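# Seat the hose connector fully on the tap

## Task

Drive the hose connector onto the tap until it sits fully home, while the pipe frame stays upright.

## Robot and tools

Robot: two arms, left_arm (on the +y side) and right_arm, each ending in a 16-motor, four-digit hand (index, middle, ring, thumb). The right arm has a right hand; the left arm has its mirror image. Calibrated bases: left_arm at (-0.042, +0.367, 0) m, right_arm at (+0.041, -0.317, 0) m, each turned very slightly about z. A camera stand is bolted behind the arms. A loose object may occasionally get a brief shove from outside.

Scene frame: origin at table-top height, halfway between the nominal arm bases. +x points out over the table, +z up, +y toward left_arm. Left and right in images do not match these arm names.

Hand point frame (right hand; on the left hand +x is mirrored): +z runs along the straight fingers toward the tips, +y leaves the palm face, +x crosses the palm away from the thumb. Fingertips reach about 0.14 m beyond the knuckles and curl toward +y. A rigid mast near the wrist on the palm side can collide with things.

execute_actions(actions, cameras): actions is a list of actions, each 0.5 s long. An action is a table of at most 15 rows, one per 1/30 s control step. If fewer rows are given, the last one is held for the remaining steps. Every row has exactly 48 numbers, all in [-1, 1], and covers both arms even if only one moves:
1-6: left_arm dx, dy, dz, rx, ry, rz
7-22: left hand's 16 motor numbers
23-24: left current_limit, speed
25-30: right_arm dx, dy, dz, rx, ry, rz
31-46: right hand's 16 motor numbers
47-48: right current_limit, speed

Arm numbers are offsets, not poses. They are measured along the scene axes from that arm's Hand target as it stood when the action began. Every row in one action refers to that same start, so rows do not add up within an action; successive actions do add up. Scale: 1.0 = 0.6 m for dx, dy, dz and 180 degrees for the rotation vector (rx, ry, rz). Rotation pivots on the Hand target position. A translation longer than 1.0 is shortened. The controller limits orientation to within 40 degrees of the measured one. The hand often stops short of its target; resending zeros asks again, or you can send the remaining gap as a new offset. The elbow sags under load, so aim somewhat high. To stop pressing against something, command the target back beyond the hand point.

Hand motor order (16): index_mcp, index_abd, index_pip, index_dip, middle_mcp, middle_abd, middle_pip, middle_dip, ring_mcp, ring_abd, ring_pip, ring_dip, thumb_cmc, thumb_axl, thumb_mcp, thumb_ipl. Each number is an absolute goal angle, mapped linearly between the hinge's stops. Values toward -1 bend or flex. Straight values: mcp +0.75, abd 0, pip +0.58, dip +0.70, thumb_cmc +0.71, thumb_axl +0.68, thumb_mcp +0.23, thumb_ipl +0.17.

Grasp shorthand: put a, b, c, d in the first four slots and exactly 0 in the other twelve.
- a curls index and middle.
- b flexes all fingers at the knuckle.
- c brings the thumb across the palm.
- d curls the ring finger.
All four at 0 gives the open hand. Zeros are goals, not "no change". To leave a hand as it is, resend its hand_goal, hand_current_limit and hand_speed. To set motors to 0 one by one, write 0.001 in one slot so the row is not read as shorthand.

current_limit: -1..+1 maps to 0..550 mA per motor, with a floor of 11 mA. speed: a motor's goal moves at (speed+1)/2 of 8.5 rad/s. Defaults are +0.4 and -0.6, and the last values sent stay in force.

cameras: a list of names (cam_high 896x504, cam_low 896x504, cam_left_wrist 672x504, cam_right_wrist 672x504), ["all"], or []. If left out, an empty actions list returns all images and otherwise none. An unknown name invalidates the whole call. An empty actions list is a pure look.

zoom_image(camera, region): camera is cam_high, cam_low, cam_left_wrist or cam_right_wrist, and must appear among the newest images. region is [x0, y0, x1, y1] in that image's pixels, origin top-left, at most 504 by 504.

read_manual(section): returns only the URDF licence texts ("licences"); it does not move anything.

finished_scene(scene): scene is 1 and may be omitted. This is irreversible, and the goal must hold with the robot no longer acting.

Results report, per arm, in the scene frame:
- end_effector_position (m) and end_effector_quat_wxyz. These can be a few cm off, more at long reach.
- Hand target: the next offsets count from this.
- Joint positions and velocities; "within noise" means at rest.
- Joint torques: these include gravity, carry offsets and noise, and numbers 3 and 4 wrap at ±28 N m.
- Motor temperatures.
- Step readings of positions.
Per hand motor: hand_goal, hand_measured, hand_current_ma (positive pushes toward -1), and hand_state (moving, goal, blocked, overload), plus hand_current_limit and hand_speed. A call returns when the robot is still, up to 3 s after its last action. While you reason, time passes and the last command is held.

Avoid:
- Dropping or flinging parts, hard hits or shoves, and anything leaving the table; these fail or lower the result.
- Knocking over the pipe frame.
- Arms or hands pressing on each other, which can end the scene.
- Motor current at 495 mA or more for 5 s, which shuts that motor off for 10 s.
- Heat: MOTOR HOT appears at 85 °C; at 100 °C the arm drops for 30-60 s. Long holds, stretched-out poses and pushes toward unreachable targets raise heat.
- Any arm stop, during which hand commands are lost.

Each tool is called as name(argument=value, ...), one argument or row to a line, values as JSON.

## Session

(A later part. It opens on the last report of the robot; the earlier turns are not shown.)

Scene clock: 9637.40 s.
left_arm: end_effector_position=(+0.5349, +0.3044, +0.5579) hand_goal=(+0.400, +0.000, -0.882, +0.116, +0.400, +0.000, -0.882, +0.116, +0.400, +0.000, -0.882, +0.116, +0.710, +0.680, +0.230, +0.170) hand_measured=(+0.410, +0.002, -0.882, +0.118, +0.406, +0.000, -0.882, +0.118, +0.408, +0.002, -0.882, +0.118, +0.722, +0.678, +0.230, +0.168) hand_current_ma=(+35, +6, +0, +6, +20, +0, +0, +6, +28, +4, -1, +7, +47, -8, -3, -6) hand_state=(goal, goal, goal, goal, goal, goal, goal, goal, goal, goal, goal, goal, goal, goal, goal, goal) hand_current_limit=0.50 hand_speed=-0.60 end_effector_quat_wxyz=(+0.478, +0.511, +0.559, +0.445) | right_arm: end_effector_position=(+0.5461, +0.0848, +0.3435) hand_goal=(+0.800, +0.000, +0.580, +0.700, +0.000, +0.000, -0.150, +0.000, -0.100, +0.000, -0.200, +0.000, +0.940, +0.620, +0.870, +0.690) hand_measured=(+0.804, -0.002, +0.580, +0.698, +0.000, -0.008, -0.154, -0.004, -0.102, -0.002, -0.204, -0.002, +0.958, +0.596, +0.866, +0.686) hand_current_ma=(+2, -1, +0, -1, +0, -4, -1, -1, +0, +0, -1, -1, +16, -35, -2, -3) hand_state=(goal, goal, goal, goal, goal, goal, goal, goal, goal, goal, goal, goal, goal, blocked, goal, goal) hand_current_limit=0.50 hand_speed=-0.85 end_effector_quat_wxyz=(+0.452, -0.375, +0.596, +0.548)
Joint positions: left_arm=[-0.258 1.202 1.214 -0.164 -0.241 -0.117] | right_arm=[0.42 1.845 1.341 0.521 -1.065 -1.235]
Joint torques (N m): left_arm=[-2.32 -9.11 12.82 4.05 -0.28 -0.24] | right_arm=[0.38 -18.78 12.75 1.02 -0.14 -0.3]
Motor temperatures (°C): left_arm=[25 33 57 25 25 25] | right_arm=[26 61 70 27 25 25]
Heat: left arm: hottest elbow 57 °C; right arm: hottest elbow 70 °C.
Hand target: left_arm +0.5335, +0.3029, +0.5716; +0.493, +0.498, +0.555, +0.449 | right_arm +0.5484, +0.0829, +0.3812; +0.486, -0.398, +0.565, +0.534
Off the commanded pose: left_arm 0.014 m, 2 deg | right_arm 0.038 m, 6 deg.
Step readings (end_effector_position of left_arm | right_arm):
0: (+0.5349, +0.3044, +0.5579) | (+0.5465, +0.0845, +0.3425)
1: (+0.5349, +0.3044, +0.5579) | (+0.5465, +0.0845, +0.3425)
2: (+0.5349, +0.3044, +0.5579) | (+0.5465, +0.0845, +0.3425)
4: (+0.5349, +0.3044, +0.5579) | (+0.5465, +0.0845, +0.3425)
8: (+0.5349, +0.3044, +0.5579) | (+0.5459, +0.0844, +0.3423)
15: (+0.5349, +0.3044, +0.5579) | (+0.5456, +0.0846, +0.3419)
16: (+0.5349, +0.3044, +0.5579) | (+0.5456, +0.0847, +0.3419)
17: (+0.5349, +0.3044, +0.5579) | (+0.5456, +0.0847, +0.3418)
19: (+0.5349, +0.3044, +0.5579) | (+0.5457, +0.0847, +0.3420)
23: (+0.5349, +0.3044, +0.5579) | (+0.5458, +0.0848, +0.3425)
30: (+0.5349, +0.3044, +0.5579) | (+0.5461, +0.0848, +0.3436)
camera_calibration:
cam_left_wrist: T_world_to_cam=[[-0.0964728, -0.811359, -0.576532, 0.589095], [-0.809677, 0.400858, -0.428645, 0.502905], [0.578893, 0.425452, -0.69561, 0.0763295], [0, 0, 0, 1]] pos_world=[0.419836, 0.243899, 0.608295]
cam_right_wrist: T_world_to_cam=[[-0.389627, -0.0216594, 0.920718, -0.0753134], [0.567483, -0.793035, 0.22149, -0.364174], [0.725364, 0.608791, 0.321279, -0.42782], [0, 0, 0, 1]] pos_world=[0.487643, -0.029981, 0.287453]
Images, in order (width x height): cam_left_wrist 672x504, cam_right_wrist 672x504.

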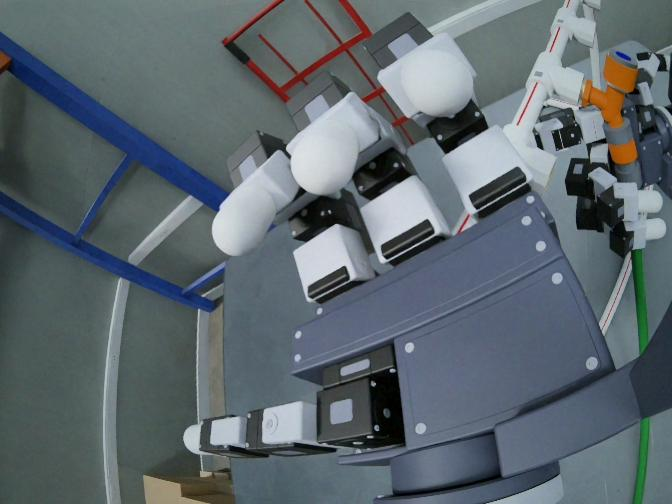

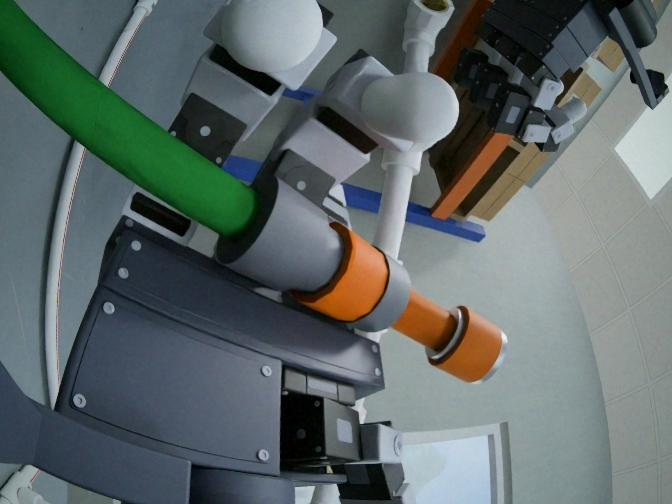

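execute_actions(
  actions=[
    [[0,0,0,0,0,0,0.4,0,-0.883,0.116,0.4,0,-0.883,0.116,0.4,0,-0.883,0.116,0.71,0.68,0.23,0.17,0.5,-0.6,0,0,0,0,0,0,0.8,0,0.58,0.7,0.4,0,0.3,0.4,0.4,0,0.3,0.4,0.94,0.62,0.87,0.69,0.5,-0.8]],
    [[0,0,0,0,0,0,0.4,0,-0.883,0.116,0.4,0,-0.883,0.116,0.4,0,-0.883,0.116,0.71,0.68,0.23,0.17,0.5,-0.6,0.015,0,-0.01,0,0,0,0.8,0,0.58,0.7,0.78,0,0.58,0.7,0.78,0,0.58,0.7,0.94,0.62,0.87,0.69,0.5,-0.75]],
    [[0,0,0,0,0,0,0.4,0,-0.883,0.116,0.4,0,-0.883,0.116,0.4,0,-0.883,0.116,0.71,0.68,0.23,0.17,0.5,-0.6,0.015,0,-0.02,0,0,0,0.8,0,0.58,0.7,0.78,0,0.58,0.7,0.78,0,0.58,0.7,0.94,0.62,0.87,0.69,0.5,-0.75]],
  ],
  cameras=["cam_left_wrist", "cam_right_wrist", "cam_high"],
)

zoom_image(
  camera="cam_left_wrist",
  region=[540, 40, 672, 260],
)

Scene clock: 9651.27 s.
left_arm: end_effector_position=(+0.5349, +0.3044, +0.5579) hand_goal=(+0.400, +0.000, -0.882, +0.116, +0.400, +0.000, -0.882, +0.116, +0.400, +0.000, -0.882, +0.116, +0.710, +0.680, +0.230, +0.170) hand_measured=(+0.410, +0.002, -0.882, +0.118, +0.406, +0.000, -0.882, +0.118, +0.408, +0.002, -0.882, +0.118, +0.722, +0.678, +0.230, +0.168) hand_current_ma=(+35, +6, +0, +6, +20, +0, +0, +6, +28, +4, -1, +7, +47, -8, -3, -6) hand_state=(goal, goal, goal, goal, goal, goal, goal, goal, goal, goal, goal, goal, goal, goal, goal, goal) hand_current_limit=0.50 hand_speed=-0.60 end_effector_quat_wxyz=(+0.478, +0.511, +0.559, +0.445) | right_arm: end_effector_position=(+0.5549, +0.0828, +0.3507) hand_goal=(+0.800, +0.000, +0.580, +0.700, +0.780, +0.000, +0.580, +0.700, +0.780, +0.000, +0.580, +0.700, +0.940, +0.620, +0.870, +0.690) hand_measured=(+0.804, -0.002, +0.580, +0.698, +0.780, -0.008, +0.578, +0.698, +0.780, -0.002, +0.578, +0.698, +0.958, +0.594, +0.866, +0.686) hand_current_ma=(+2, -1, +0, -1, +0, -4, +0, -1, +0, +0, +0, -1, +17, -38, -3, -3) hand_state=(goal, goal, goal, goal, goal, goal, goal, goal, goal, goal, goal, goal, goal, blocked, goal, goal) hand_current_limit=0.50 hand_speed=-0.75 end_effector_quat_wxyz=(+0.460, -0.381, +0.587, +0.546)
Joint positions: left_arm=[-0.258 1.202 1.214 -0.164 -0.241 -0.117] | right_arm=[0.411 1.86 1.38 0.521 -1.077 -1.238]
Joint torques (N m): left_arm=[-2.32 -9.11 12.82 4.04 -0.28 -0.23] | right_arm=[0.56 -15.62 13.07 1.85 -0.05 -0.45]
Motor temperatures (°C): left_arm=[25 33 57 25 25 25] | right_arm=[26 61 66 27 25 25]
Heat: left arm: hottest elbow 57 °C; right arm: hottest elbow 66 °C.
Hand target: left_arm +0.5335, +0.3029, +0.5716; +0.493, +0.498, +0.555, +0.449 | right_arm +0.5663, +0.0830, +0.3633; +0.486, -0.398, +0.565, +0.534
Off the commanded pose: left_arm 0.014 m, 2 deg | right_arm 0.017 m, 5 deg.
Step readings (end_effector_position of left_arm | right_arm):
0: (+0.5349, +0.3044, +0.5579) | (+0.5461, +0.0848, +0.3435)
1: (+0.5349, +0.3044, +0.5579) | (+0.5461, +0.0848, +0.3435)
2: (+0.5349, +0.3044, +0.5579) | (+0.5460, +0.0848, +0.3435)
4: (+0.5349, +0.3044, +0.5579) | (+0.5460, +0.0848, +0.3435)
8: (+0.5349, +0.3044, +0.5579) | (+0.5460, +0.0848, +0.3435)
15: (+0.5349, +0.3044, +0.5579) | (+0.5460, +0.0848, +0.3435)
16: (+0.5349, +0.3044, +0.5579) | (+0.5460, +0.0848, +0.3435)
17: (+0.5349, +0.3044, +0.5579) | (+0.5462, +0.0846, +0.3440)
19: (+0.5349, +0.3044, +0.5579) | (+0.5466, +0.0843, +0.3454)
23: (+0.5349, +0.3044, +0.5579) | (+0.5487, +0.0836, +0.3502)
30: (+0.5349, +0.3044, +0.5579) | (+0.5496, +0.0828, +0.3525)
31: (+0.5349, +0.3044, +0.5579) | (+0.5496, +0.0828, +0.3525)
32: (+0.5349, +0.3044, +0.5579) | (+0.5496, +0.0828, +0.3527)
34: (+0.5349, +0.3044, +0.5579) | (+0.5503, +0.0824, +0.3523)
38: (+0.5349, +0.3044, +0.5579) | (+0.5534, +0.0824, +0.3513)
45: (+0.5349, +0.3044, +0.5579) | (+0.5549, +0.0828, +0.3507)
camera_calibration:
cam_left_wrist: T_world_to_cam=[[-0.0964728, -0.811359, -0.576532, 0.589095], [-0.809677, 0.400858, -0.428645, 0.502905], [0.578893, 0.425452, -0.69561, 0.0763295], [0, 0, 0, 1]] pos_world=[0.419836, 0.243899, 0.608295]
cam_right_wrist: T_world_to_cam=[[-0.412919, -0.0303984, 0.91026, -0.0613172], [0.564738, -0.792657, 0.22971, -0.373806], [0.714541, 0.60891, 0.34447, -0.437474], [0, 0, 0, 1]] pos_world=[0.498377, -0.0317819, 0.292378]
Images, in order (width x height): cam_high 896x504, cam_left_wrist 672x504, cam_right_wrist 672x504.

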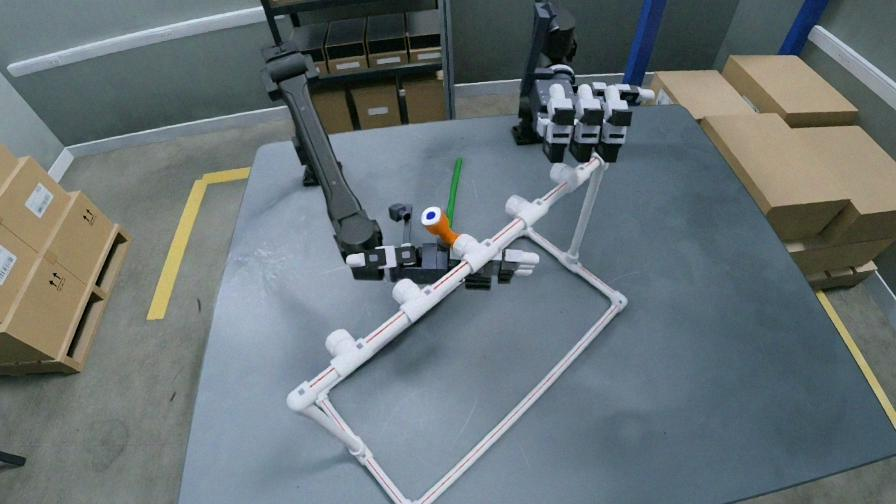

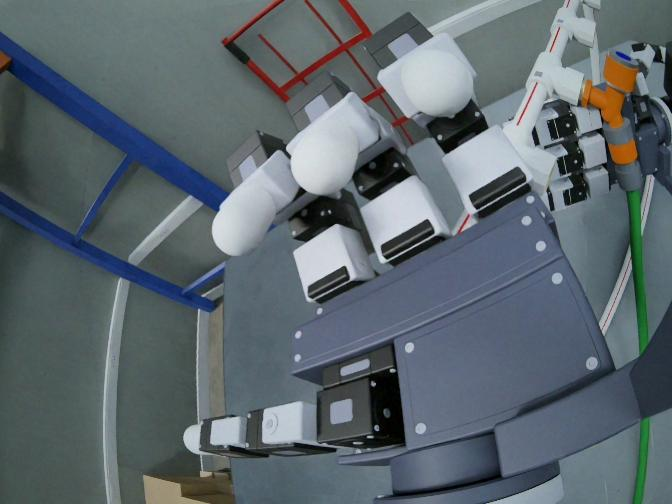

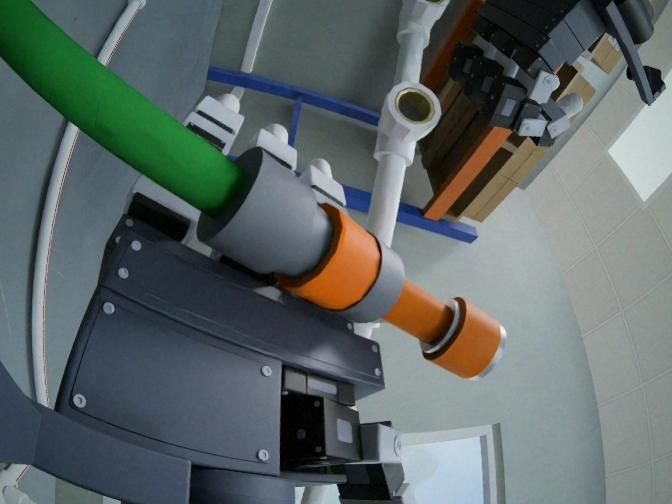

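Scaled by 2.291 from the camera's 672x504 image, which has a finer 960x720 frame.

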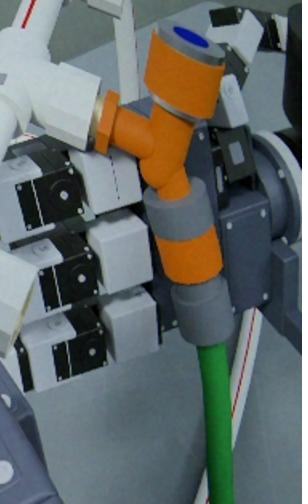

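execute_actions(
  actions=[
    [[0,0,0,0,0,0,0.4,0,-0.883,0.116,0.4,0,-0.883,0.116,0.4,0,-0.883,0.116,0.71,0.68,0.23,0.17,0.5,-0.6,0.01,0,-0.03,0,0,0,0.8,0,0.58,0.7,0.78,0,0.58,0.7,0.78,0,0.58,0.7,0.94,0.62,0.87,0.69,0.5,-0.75],[0,0,0,0,0,0,0.4,0,-0.883,0.116,0.4,0,-0.883,0.116,0.4,0,-0.883,0.116,0.71,0.68,0.23,0.17,0.5,-0.6,0.018,0,-0.06,0,0,0,0.8,0,0.58,0.7,0.78,0,0.58,0.7,0.78,0,0.58,0.7,0.94,0.62,0.87,0.69,0.5,-0.75]],
    [[0,0,0,0,0,0,0.4,0,-0.883,0.116,0.4,0,-0.883,0.116,0.4,0,-0.883,0.116,0.71,0.68,0.23,0.17,0.5,-0.6,0,-0.03,-0.03,0,0,0,0.8,0,0.58,0.7,0.78,0,0.58,0.7,0.78,0,0.58,0.7,0.94,0.62,0.87,0.69,0.5,-0.75],[0,0,0,0,0,0,0.4,0,-0.883,0.116,0.4,0,-0.883,0.116,0.4,0,-0.883,0.116,0.71,0.68,0.23,0.17,0.5,-0.6,0,-0.08,-0.05,0,0,0,0.8,0,0.58,0.7,0.78,0,0.58,0.7,0.78,0,0.58,0.7,0.94,0.62,0.87,0.69,0.5,-0.75]],
  ],
  cameras=["cam_left_wrist", "cam_right_wrist", "cam_high"],
)

zoom_image(
  camera="cam_left_wrist",
  region=[540, 40, 672, 260],
)

Scene clock: 9676.77 s.
left_arm: end_effector_position=(+0.5349, +0.3044, +0.5579) hand_goal=(+0.400, +0.000, -0.882, +0.116, +0.400, +0.000, -0.882, +0.116, +0.400, +0.000, -0.882, +0.116, +0.710, +0.680, +0.230, +0.170) hand_measured=(+0.410, +0.002, -0.882, +0.118, +0.406, +0.000, -0.882, +0.118, +0.408, +0.002, -0.882, +0.118, +0.722, +0.678, +0.230, +0.168) hand_current_ma=(+35, +6, +0, +6, +20, +0, +0, +6, +28, +4, -1, +7, +47, -8, -3, -6) hand_state=(goal, goal, goal, goal, goal, goal, goal, goal, goal, goal, goal, goal, goal, goal, goal, goal) hand_current_limit=0.50 hand_speed=-0.60 end_effector_quat_wxyz=(+0.478, +0.511, +0.559, +0.445) | right_arm: end_effector_position=(+0.5806, +0.0307, +0.3084) hand_goal=(+0.800, +0.000, +0.580, +0.700, +0.780, +0.000, +0.580, +0.700, +0.780, +0.000, +0.580, +0.700, +0.940, +0.620, +0.870, +0.690) hand_measured=(+0.804, -0.002, +0.580, +0.698, +0.782, -0.008, +0.578, +0.698, +0.782, -0.002, +0.578, +0.698, +0.960, +0.592, +0.862, +0.684) hand_current_ma=(+2, -1, +0, -1, +1, -4, +0, -1, +1, +0, +0, -1, +19, -42, -6, -4) hand_state=(goal, goal, goal, goal, goal, goal, goal, goal, goal, goal, goal, goal, goal, blocked, goal, goal) hand_current_limit=0.50 hand_speed=-0.75 end_effector_quat_wxyz=(+0.487, -0.393, +0.569, +0.533)
Joint positions: left_arm=[-0.258 1.202 1.214 -0.164 -0.241 -0.117] | right_arm=[0.316 1.941 1.367 0.683 -1.158 -1.245]
Joint torques (N m): left_arm=[-2.32 -9.11 12.82 4.07 -0.28 -0.23] | right_arm=[1.67 -16.15 7.27 1.95 0.01 -0.18]
Motor temperatures (°C): left_arm=[25 33 58 25 25 25] | right_arm=[26 55 64 27 25 25]
Heat: left arm: hottest elbow 58 °C; right arm: hottest elbow 64 °C.
Hand target: left_arm +0.5335, +0.3029, +0.5716; +0.493, +0.498, +0.555, +0.449 | right_arm +0.5773, +0.0348, +0.2973; +0.487, -0.398, +0.565, +0.534
Off the commanded pose: left_arm 0.014 m, 2 deg | right_arm 0.012 m, 1 deg.
Step readings (end_effector_position of left_arm | right_arm):
0: (+0.5349, +0.3044, +0.5579) | (+0.5549, +0.0828, +0.3507)
1: (+0.5349, +0.3044, +0.5579) | (+0.5549, +0.0828, +0.3507)
2: (+0.5349, +0.3044, +0.5579) | (+0.5551, +0.0826, +0.3501)
4: (+0.5349, +0.3044, +0.5579) | (+0.5564, +0.0819, +0.3476)
8: (+0.5349, +0.3044, +0.5579) | (+0.5614, +0.0829, +0.3341)
15: (+0.5349, +0.3044, +0.5579) | (+0.5694, +0.0842, +0.3093)
16: (+0.5349, +0.3044, +0.5579) | (+0.5694, +0.0842, +0.3087)
17: (+0.5349, +0.3044, +0.5579) | (+0.5690, +0.0828, +0.3088)
19: (+0.5349, +0.3044, +0.5579) | (+0.5656, +0.0769, +0.3104)
23: (+0.5349, +0.3044, +0.5579) | (+0.5697, +0.0581, +0.3119)
30: (+0.5349, +0.3044, +0.5579) | (+0.5824, +0.0297, +0.3078)
camera_calibration:
cam_left_wrist: T_world_to_cam=[[-0.0964728, -0.811359, -0.576532, 0.589095], [-0.809677, 0.400858, -0.428645, 0.502905], [0.578893, 0.425452, -0.69561, 0.0763295], [0, 0, 0, 1]] pos_world=[0.419836, 0.243899, 0.608295]
cam_right_wrist: T_world_to_cam=[[-0.478449, -0.0372524, 0.877325, 0.0345702], [0.535417, -0.804268, 0.25784, -0.411133], [0.695999, 0.593098, 0.404747, -0.416847], [0, 0, 0, 1]] pos_world=[0.526793, -0.0821419, 0.244395]
Images, in order (width x height): cam_high 896x504, cam_left_wrist 672x504, cam_right_wrist 672x504.

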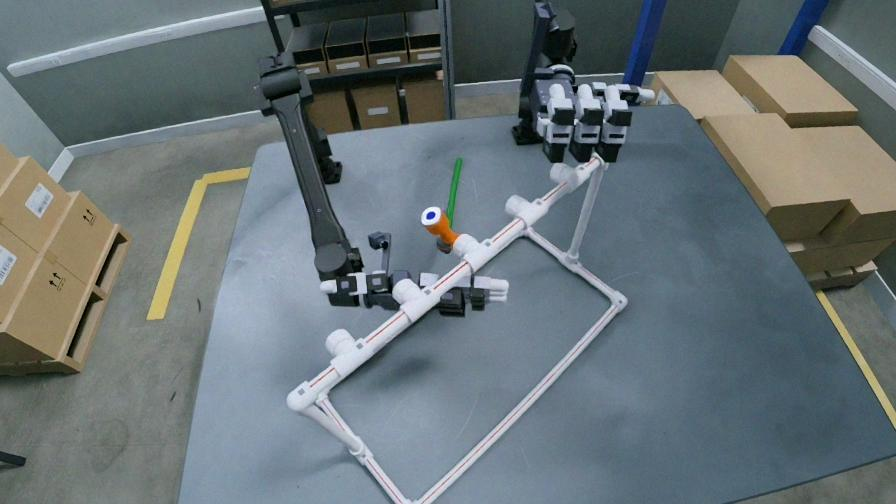

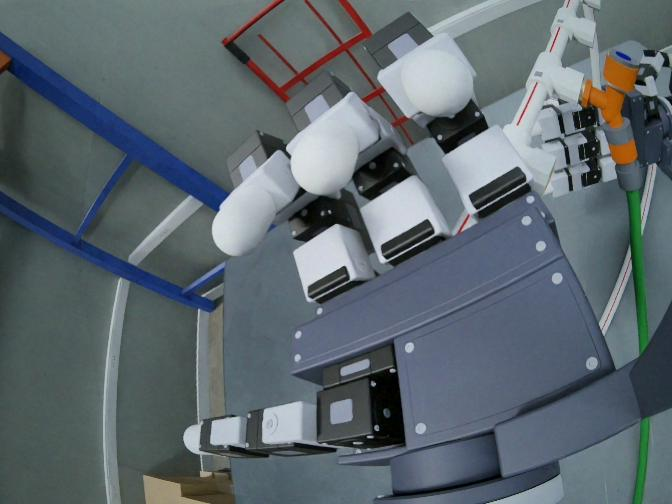

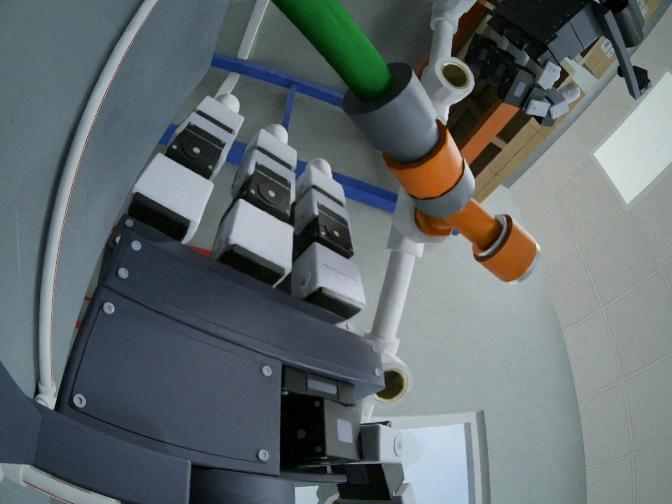

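Scaled by 2.291 from the camera's 672x504 image, which has a finer 960x720 frame.

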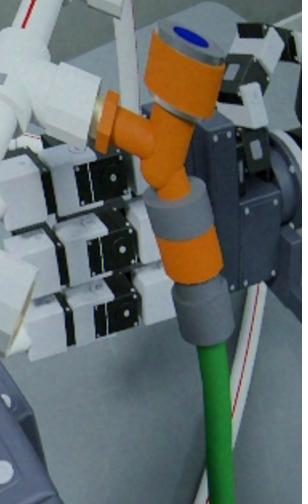

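execute_actions(
  actions=[
    [[0,0,0,0,0,0,0.4,0,-0.883,0.116,0.4,0,-0.883,0.116,0.4,0,-0.883,0.116,0.71,0.68,0.23,0.17,0.5,-0.6,0,-0.05,-0.02,0,0,0,0.8,0,0.58,0.7,0.78,0,0.58,0.7,0.78,0,0.58,0.7,0.94,0.62,0.87,0.69,0.5,-0.75],[0,0,0,0,0,0,0.4,0,-0.883,0.116,0.4,0,-0.883,0.116,0.4,0,-0.883,0.116,0.71,0.68,0.23,0.17,0.5,-0.6,-0.01,-0.11,-0.04,0,0,0,0.8,0,0.58,0.7,0.78,0,0.58,0.7,0.78,0,0.58,0.7,0.94,0.62,0.87,0.69,0.5,-0.75]],
    [[0,0,0,0,0,0,0.4,0,-0.883,0.116,0.4,0,-0.883,0.116,0.4,0,-0.883,0.116,0.71,0.68,0.23,0.17,0.5,-0.6,-0.02,-0.06,-0.01,0,0,0,0.8,0,0.58,0.7,0.78,0,0.58,0.7,0.78,0,0.58,0.7,0.94,0.62,0.87,0.69,0.5,-0.75],[0,0,0,0,0,0,0.4,0,-0.883,0.116,0.4,0,-0.883,0.116,0.4,0,-0.883,0.116,0.71,0.68,0.23,0.17,0.5,-0.6,-0.05,-0.14,-0.02,0,0,0,0.8,0,0.58,0.7,0.78,0,0.58,0.7,0.78,0,0.58,0.7,0.94,0.62,0.87,0.69,0.5,-0.75]],
  ],
  cameras=["cam_left_wrist", "cam_high", "cam_low"],
)

zoom_image(
  camera="cam_left_wrist",
  region=[580, 40, 672, 220],
)

zoom_image(
  camera="cam_low",
  region=[400, 100, 620, 320],
)

Scene clock: 9697.57 s.
left_arm: end_effector_position=(+0.5349, +0.3044, +0.5579) hand_goal=(+0.400, +0.000, -0.882, +0.116, +0.400, +0.000, -0.882, +0.116, +0.400, +0.000, -0.882, +0.116, +0.710, +0.680, +0.230, +0.170) hand_measured=(+0.410, +0.002, -0.882, +0.118, +0.406, +0.000, -0.882, +0.118, +0.408, +0.002, -0.882, +0.118, +0.722, +0.678, +0.230, +0.168) hand_current_ma=(+35, +6, +0, +6, +20, +0, +0, +6, +28, +4, -1, +7, +47, -8, -3, -6) hand_state=(goal, goal, goal, goal, goal, goal, goal, goal, goal, goal, goal, goal, goal, goal, goal, goal) hand_current_limit=0.50 hand_speed=-0.60 end_effector_quat_wxyz=(+0.478, +0.511, +0.559, +0.445) | right_arm: end_effector_position=(+0.5473, -0.1175, +0.2531) hand_goal=(+0.800, +0.000, +0.580, +0.700, +0.780, +0.000, +0.580, +0.700, +0.780, +0.000, +0.580, +0.700, +0.940, +0.620, +0.870, +0.690) hand_measured=(+0.802, -0.002, +0.580, +0.698, +0.782, -0.008, +0.578, +0.698, +0.782, -0.002, +0.578, +0.698, +0.952, +0.614, +0.872, +0.688) hand_current_ma=(+1, -1, +0, -1, +1, -4, +0, -1, +1, +0, +0, -1, +8, -5, +0, +0) hand_state=(goal, goal, goal, goal, goal, goal, goal, goal, goal, goal, goal, goal, goal, goal, goal, goal) hand_current_limit=0.50 hand_speed=-0.75 end_effector_quat_wxyz=(+0.482, -0.393, +0.573, +0.533)
Joint positions: left_arm=[-0.258 1.202 1.214 -0.164 -0.241 -0.117] | right_arm=[0.075 1.929 1.142 0.986 -1.399 -1.141]
Joint torques (N m): left_arm=[-2.26 -9.05 12.85 4.08 -0.28 -0.23] | right_arm=[1.44 -16.67 5.93 1.58 0.16 -0.02]
Motor temperatures (°C): left_arm=[25 32 58 25 25 25] | right_arm=[26 55 61 27 25 25]
Heat: left arm: hottest elbow 58 °C; right arm: hottest elbow 61 °C.
Hand target: left_arm +0.5335, +0.3029, +0.5716; +0.493, +0.498, +0.555, +0.449 | right_arm +0.5412, -0.1151, +0.2613; +0.486, -0.398, +0.565, +0.534
Off the commanded pose: left_arm 0.014 m, 2 deg | right_arm 0.011 m, 1 deg.
Step readings (end_effector_position of left_arm | right_arm):
0: (+0.5349, +0.3044, +0.5579) | (+0.5802, +0.0313, +0.3084)
1: (+0.5349, +0.3044, +0.5579) | (+0.5798, +0.0312, +0.3083)
2: (+0.5349, +0.3044, +0.5579) | (+0.5782, +0.0305, +0.3075)
4: (+0.5349, +0.3044, +0.5579) | (+0.5699, +0.0235, +0.3018)
8: (+0.5349, +0.3044, +0.5579) | (+0.5642, -0.0010, +0.2845)
15: (+0.5349, +0.3044, +0.5579) | (+0.5762, -0.0367, +0.2785)
16: (+0.5349, +0.3044, +0.5579) | (+0.5764, -0.0383, +0.2788)
17: (+0.5349, +0.3044, +0.5579) | (+0.5744, -0.0401, +0.2779)
19: (+0.5349, +0.3044, +0.5579) | (+0.5624, -0.0504, +0.2721)
23: (+0.5349, +0.3044, +0.5579) | (+0.5441, -0.0783, +0.2547)
30: (+0.5349, +0.3044, +0.5579) | (+0.5497, -0.1199, +0.2500)
camera_calibration:
cam_left_wrist: T_world_to_cam=[[-0.0964728, -0.811359, -0.576532, 0.589095], [-0.809677, 0.400858, -0.428645, 0.502905], [0.578893, 0.425452, -0.69561, 0.0763295], [0, 0, 0, 1]] pos_world=[0.419836, 0.243899, 0.608295]
Images, in order (width x height): cam_high 896x504, cam_low 896x504, cam_left_wrist 672x504.

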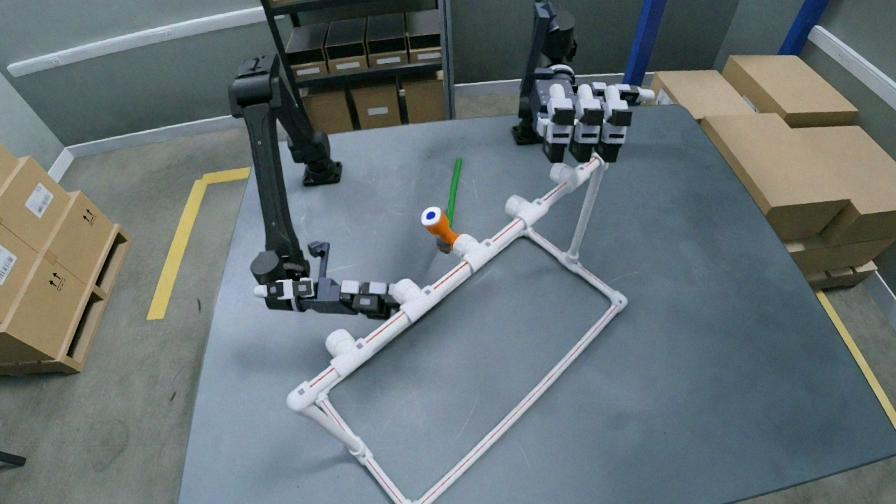

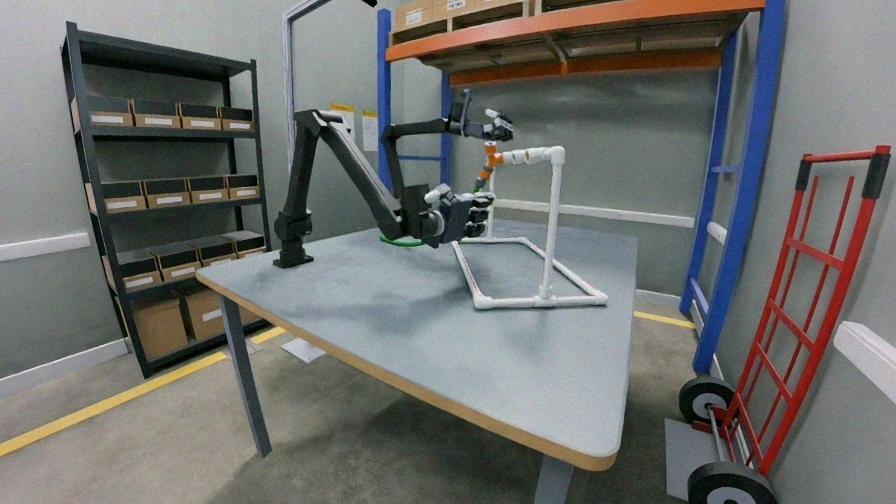

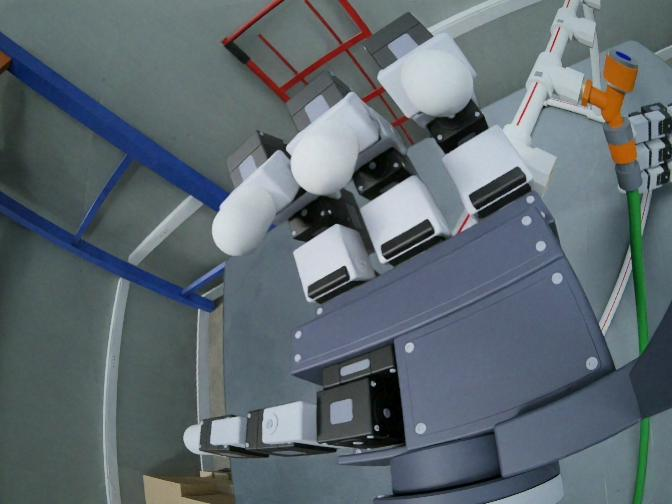

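Scaled by 2.800 from the camera's 672x504 image, which has a finer 960x720 frame.

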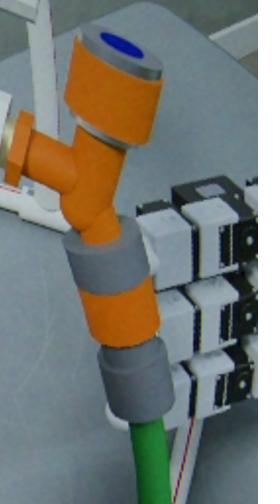

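Scaled by 2.291 from the camera's 896x504 image, which has a finer 1280x720 frame.

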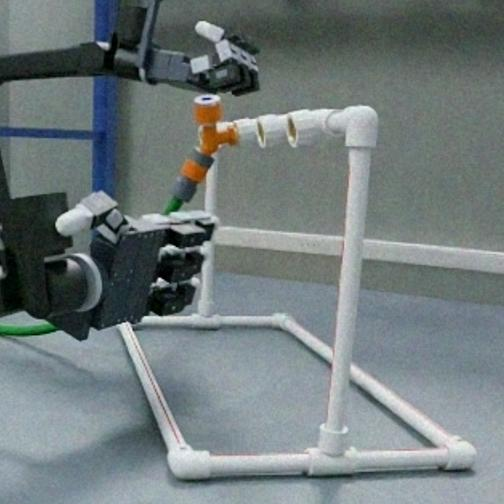

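execute_actions(
  actions=[
    [[0,0,0,0,0,0,0.4,0,-0.883,0.116,0.4,0,-0.883,0.116,0.4,0,-0.883,0.116,0.71,0.68,0.23,0.17,0.5,-0.6,-0.02,-0.05,0,0,0,0,0.8,0,0.58,0.7,0.78,0,0.58,0.7,0.78,0,0.58,0.7,0.94,0.62,0.87,0.69,0.5,-0.75],[0,0,0,0,0,0,0.4,0,-0.883,0.116,0.4,0,-0.883,0.116,0.4,0,-0.883,0.116,0.71,0.68,0.23,0.17,0.5,-0.6,-0.05,-0.11,0,0,0,0,0.8,0,0.58,0.7,0.78,0,0.58,0.7,0.78,0,0.58,0.7,0.94,0.62,0.87,0.69,0.5,-0.75]],
  ],
  cameras=["cam_left_wrist", "cam_low"],
)

zoom_image(
  camera="cam_low",
  region=[400, 100, 620, 320],
)

zoom_image(
  camera="cam_left_wrist",
  region=[590, 50, 672, 210],
)

Scene clock: 9711.20 s.
left_arm: end_effector_position=(+0.5349, +0.3044, +0.5579) hand_goal=(+0.400, +0.000, -0.882, +0.116, +0.400, +0.000, -0.882, +0.116, +0.400, +0.000, -0.882, +0.116, +0.710, +0.680, +0.230, +0.170) hand_measured=(+0.410, +0.002, -0.882, +0.118, +0.406, +0.000, -0.882, +0.118, +0.408, +0.002, -0.882, +0.118, +0.722, +0.678, +0.230, +0.168) hand_current_ma=(+35, +6, +0, +6, +20, +0, +0, +6, +28, +4, -1, +7, +47, -8, -3, -6) hand_state=(goal, goal, goal, goal, goal, goal, goal, goal, goal, goal, goal, goal, goal, goal, goal, goal) hand_current_limit=0.50 hand_speed=-0.60 end_effector_quat_wxyz=(+0.478, +0.511, +0.559, +0.445) | right_arm: end_effector_position=(+0.5172, -0.1845, +0.2564) hand_goal=(+0.800, +0.000, +0.580, +0.700, +0.780, +0.000, +0.580, +0.700, +0.780, +0.000, +0.580, +0.700, +0.940, +0.620, +0.870, +0.690) hand_measured=(+0.804, -0.002, +0.580, +0.698, +0.782, -0.008, +0.578, +0.698, +0.782, -0.002, +0.578, +0.698, +0.952, +0.614, +0.872, +0.690) hand_current_ma=(+1, -1, +0, -1, +1, -4, +0, -1, +1, +0, +0, -1, +8, -4, +0, +0) hand_state=(goal, goal, goal, goal, goal, goal, goal, goal, goal, goal, goal, goal, goal, goal, goal, goal) hand_current_limit=0.50 hand_speed=-0.75 end_effector_quat_wxyz=(+0.482, -0.397, +0.578, +0.525)
Joint positions: left_arm=[-0.258 1.202 1.214 -0.164 -0.241 -0.117] | right_arm=[-0.051 1.88 1.054 1.143 -1.52 -1.028]
Joint torques (N m): left_arm=[-2.26 -9.17 12.82 4.08 -0.28 -0.23] | right_arm=[1.49 -16.03 5.52 1.44 0.29 0.02]
Motor temperatures (°C): left_arm=[25 32 58 25 25 25] | right_arm=[26 57 59 27 25 25]
Heat: left arm: hottest elbow 58 °C; right arm: hottest elbow 59 °C.
Hand target: left_arm +0.5335, +0.3029, +0.5716; +0.493, +0.498, +0.555, +0.449 | right_arm +0.5112, -0.1812, +0.2614; +0.487, -0.398, +0.565, +0.534
Off the commanded pose: left_arm 0.014 m, 2 deg | right_arm 0.008 m, 2 deg.
Step readings (end_effector_position of left_arm | right_arm):
0: (+0.5349, +0.3044, +0.5579) | (+0.5474, -0.1175, +0.2531)
1: (+0.5349, +0.3044, +0.5579) | (+0.5471, -0.1175, +0.2531)
2: (+0.5349, +0.3044, +0.5579) | (+0.5450, -0.1183, +0.2526)
4: (+0.5349, +0.3044, +0.5579) | (+0.5336, -0.1251, +0.2504)
8: (+0.5349, +0.3044, +0.5579) | (+0.5170, -0.1518, +0.2472)
15: (+0.5349, +0.3044, +0.5579) | (+0.5188, -0.1868, +0.2537)
camera_calibration:
cam_left_wrist: T_world_to_cam=[[-0.0964728, -0.811359, -0.576532, 0.589095], [-0.809677, 0.400858, -0.428645, 0.502905], [0.578893, 0.425452, -0.69561, 0.0763295], [0, 0, 0, 1]] pos_world=[0.419836, 0.243899, 0.608295]
Images, in order (width x height): cam_low 896x504, cam_left_wrist 672x504.

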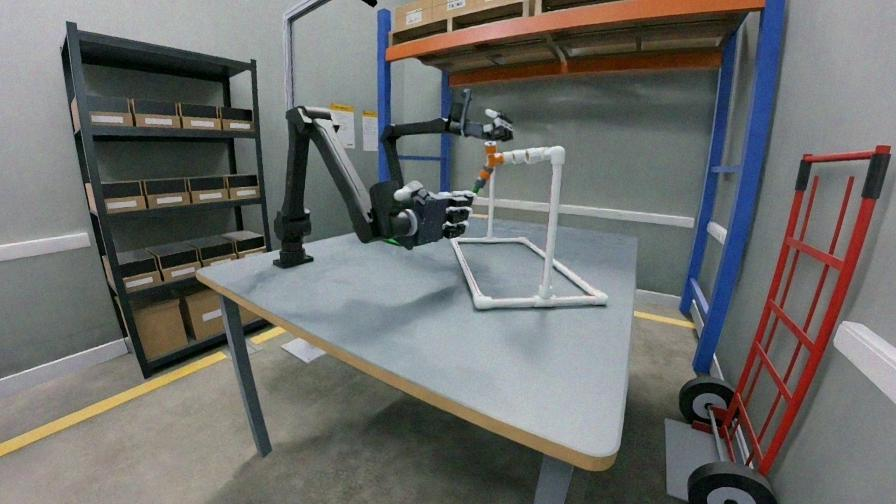

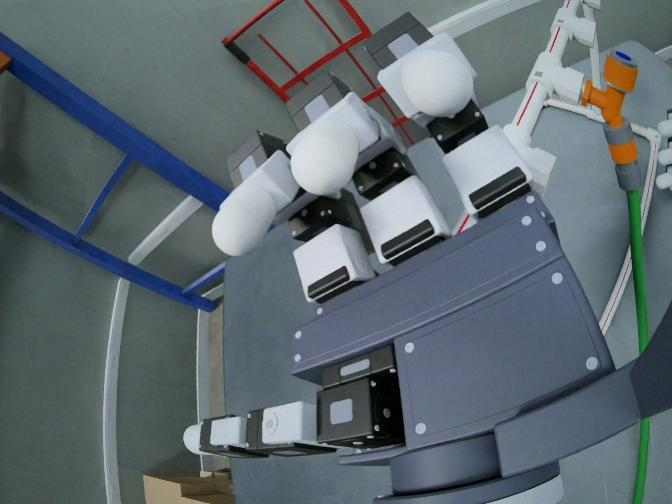

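Scaled by 2.291 from the camera's 896x504 image, which has a finer 1280x720 frame.

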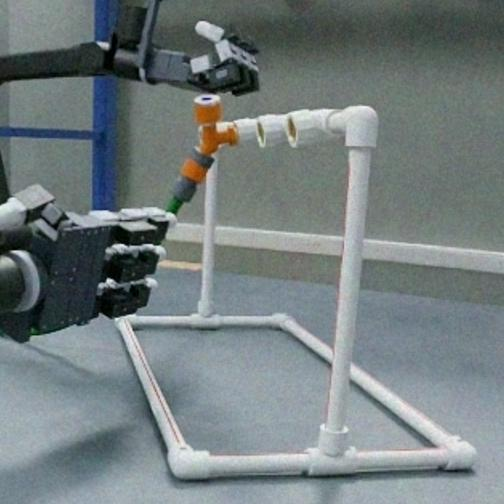

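Scaled by 3.150 from the camera's 672x504 image, which has a finer 960x720 frame.

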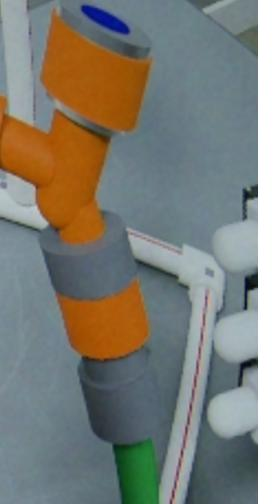

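The connector is pushed up flush with the tap collar and stays on with both hands clear of it. The frame is standing.

finished_scene(
  scene=1,
)

The scene is finished: the task was done.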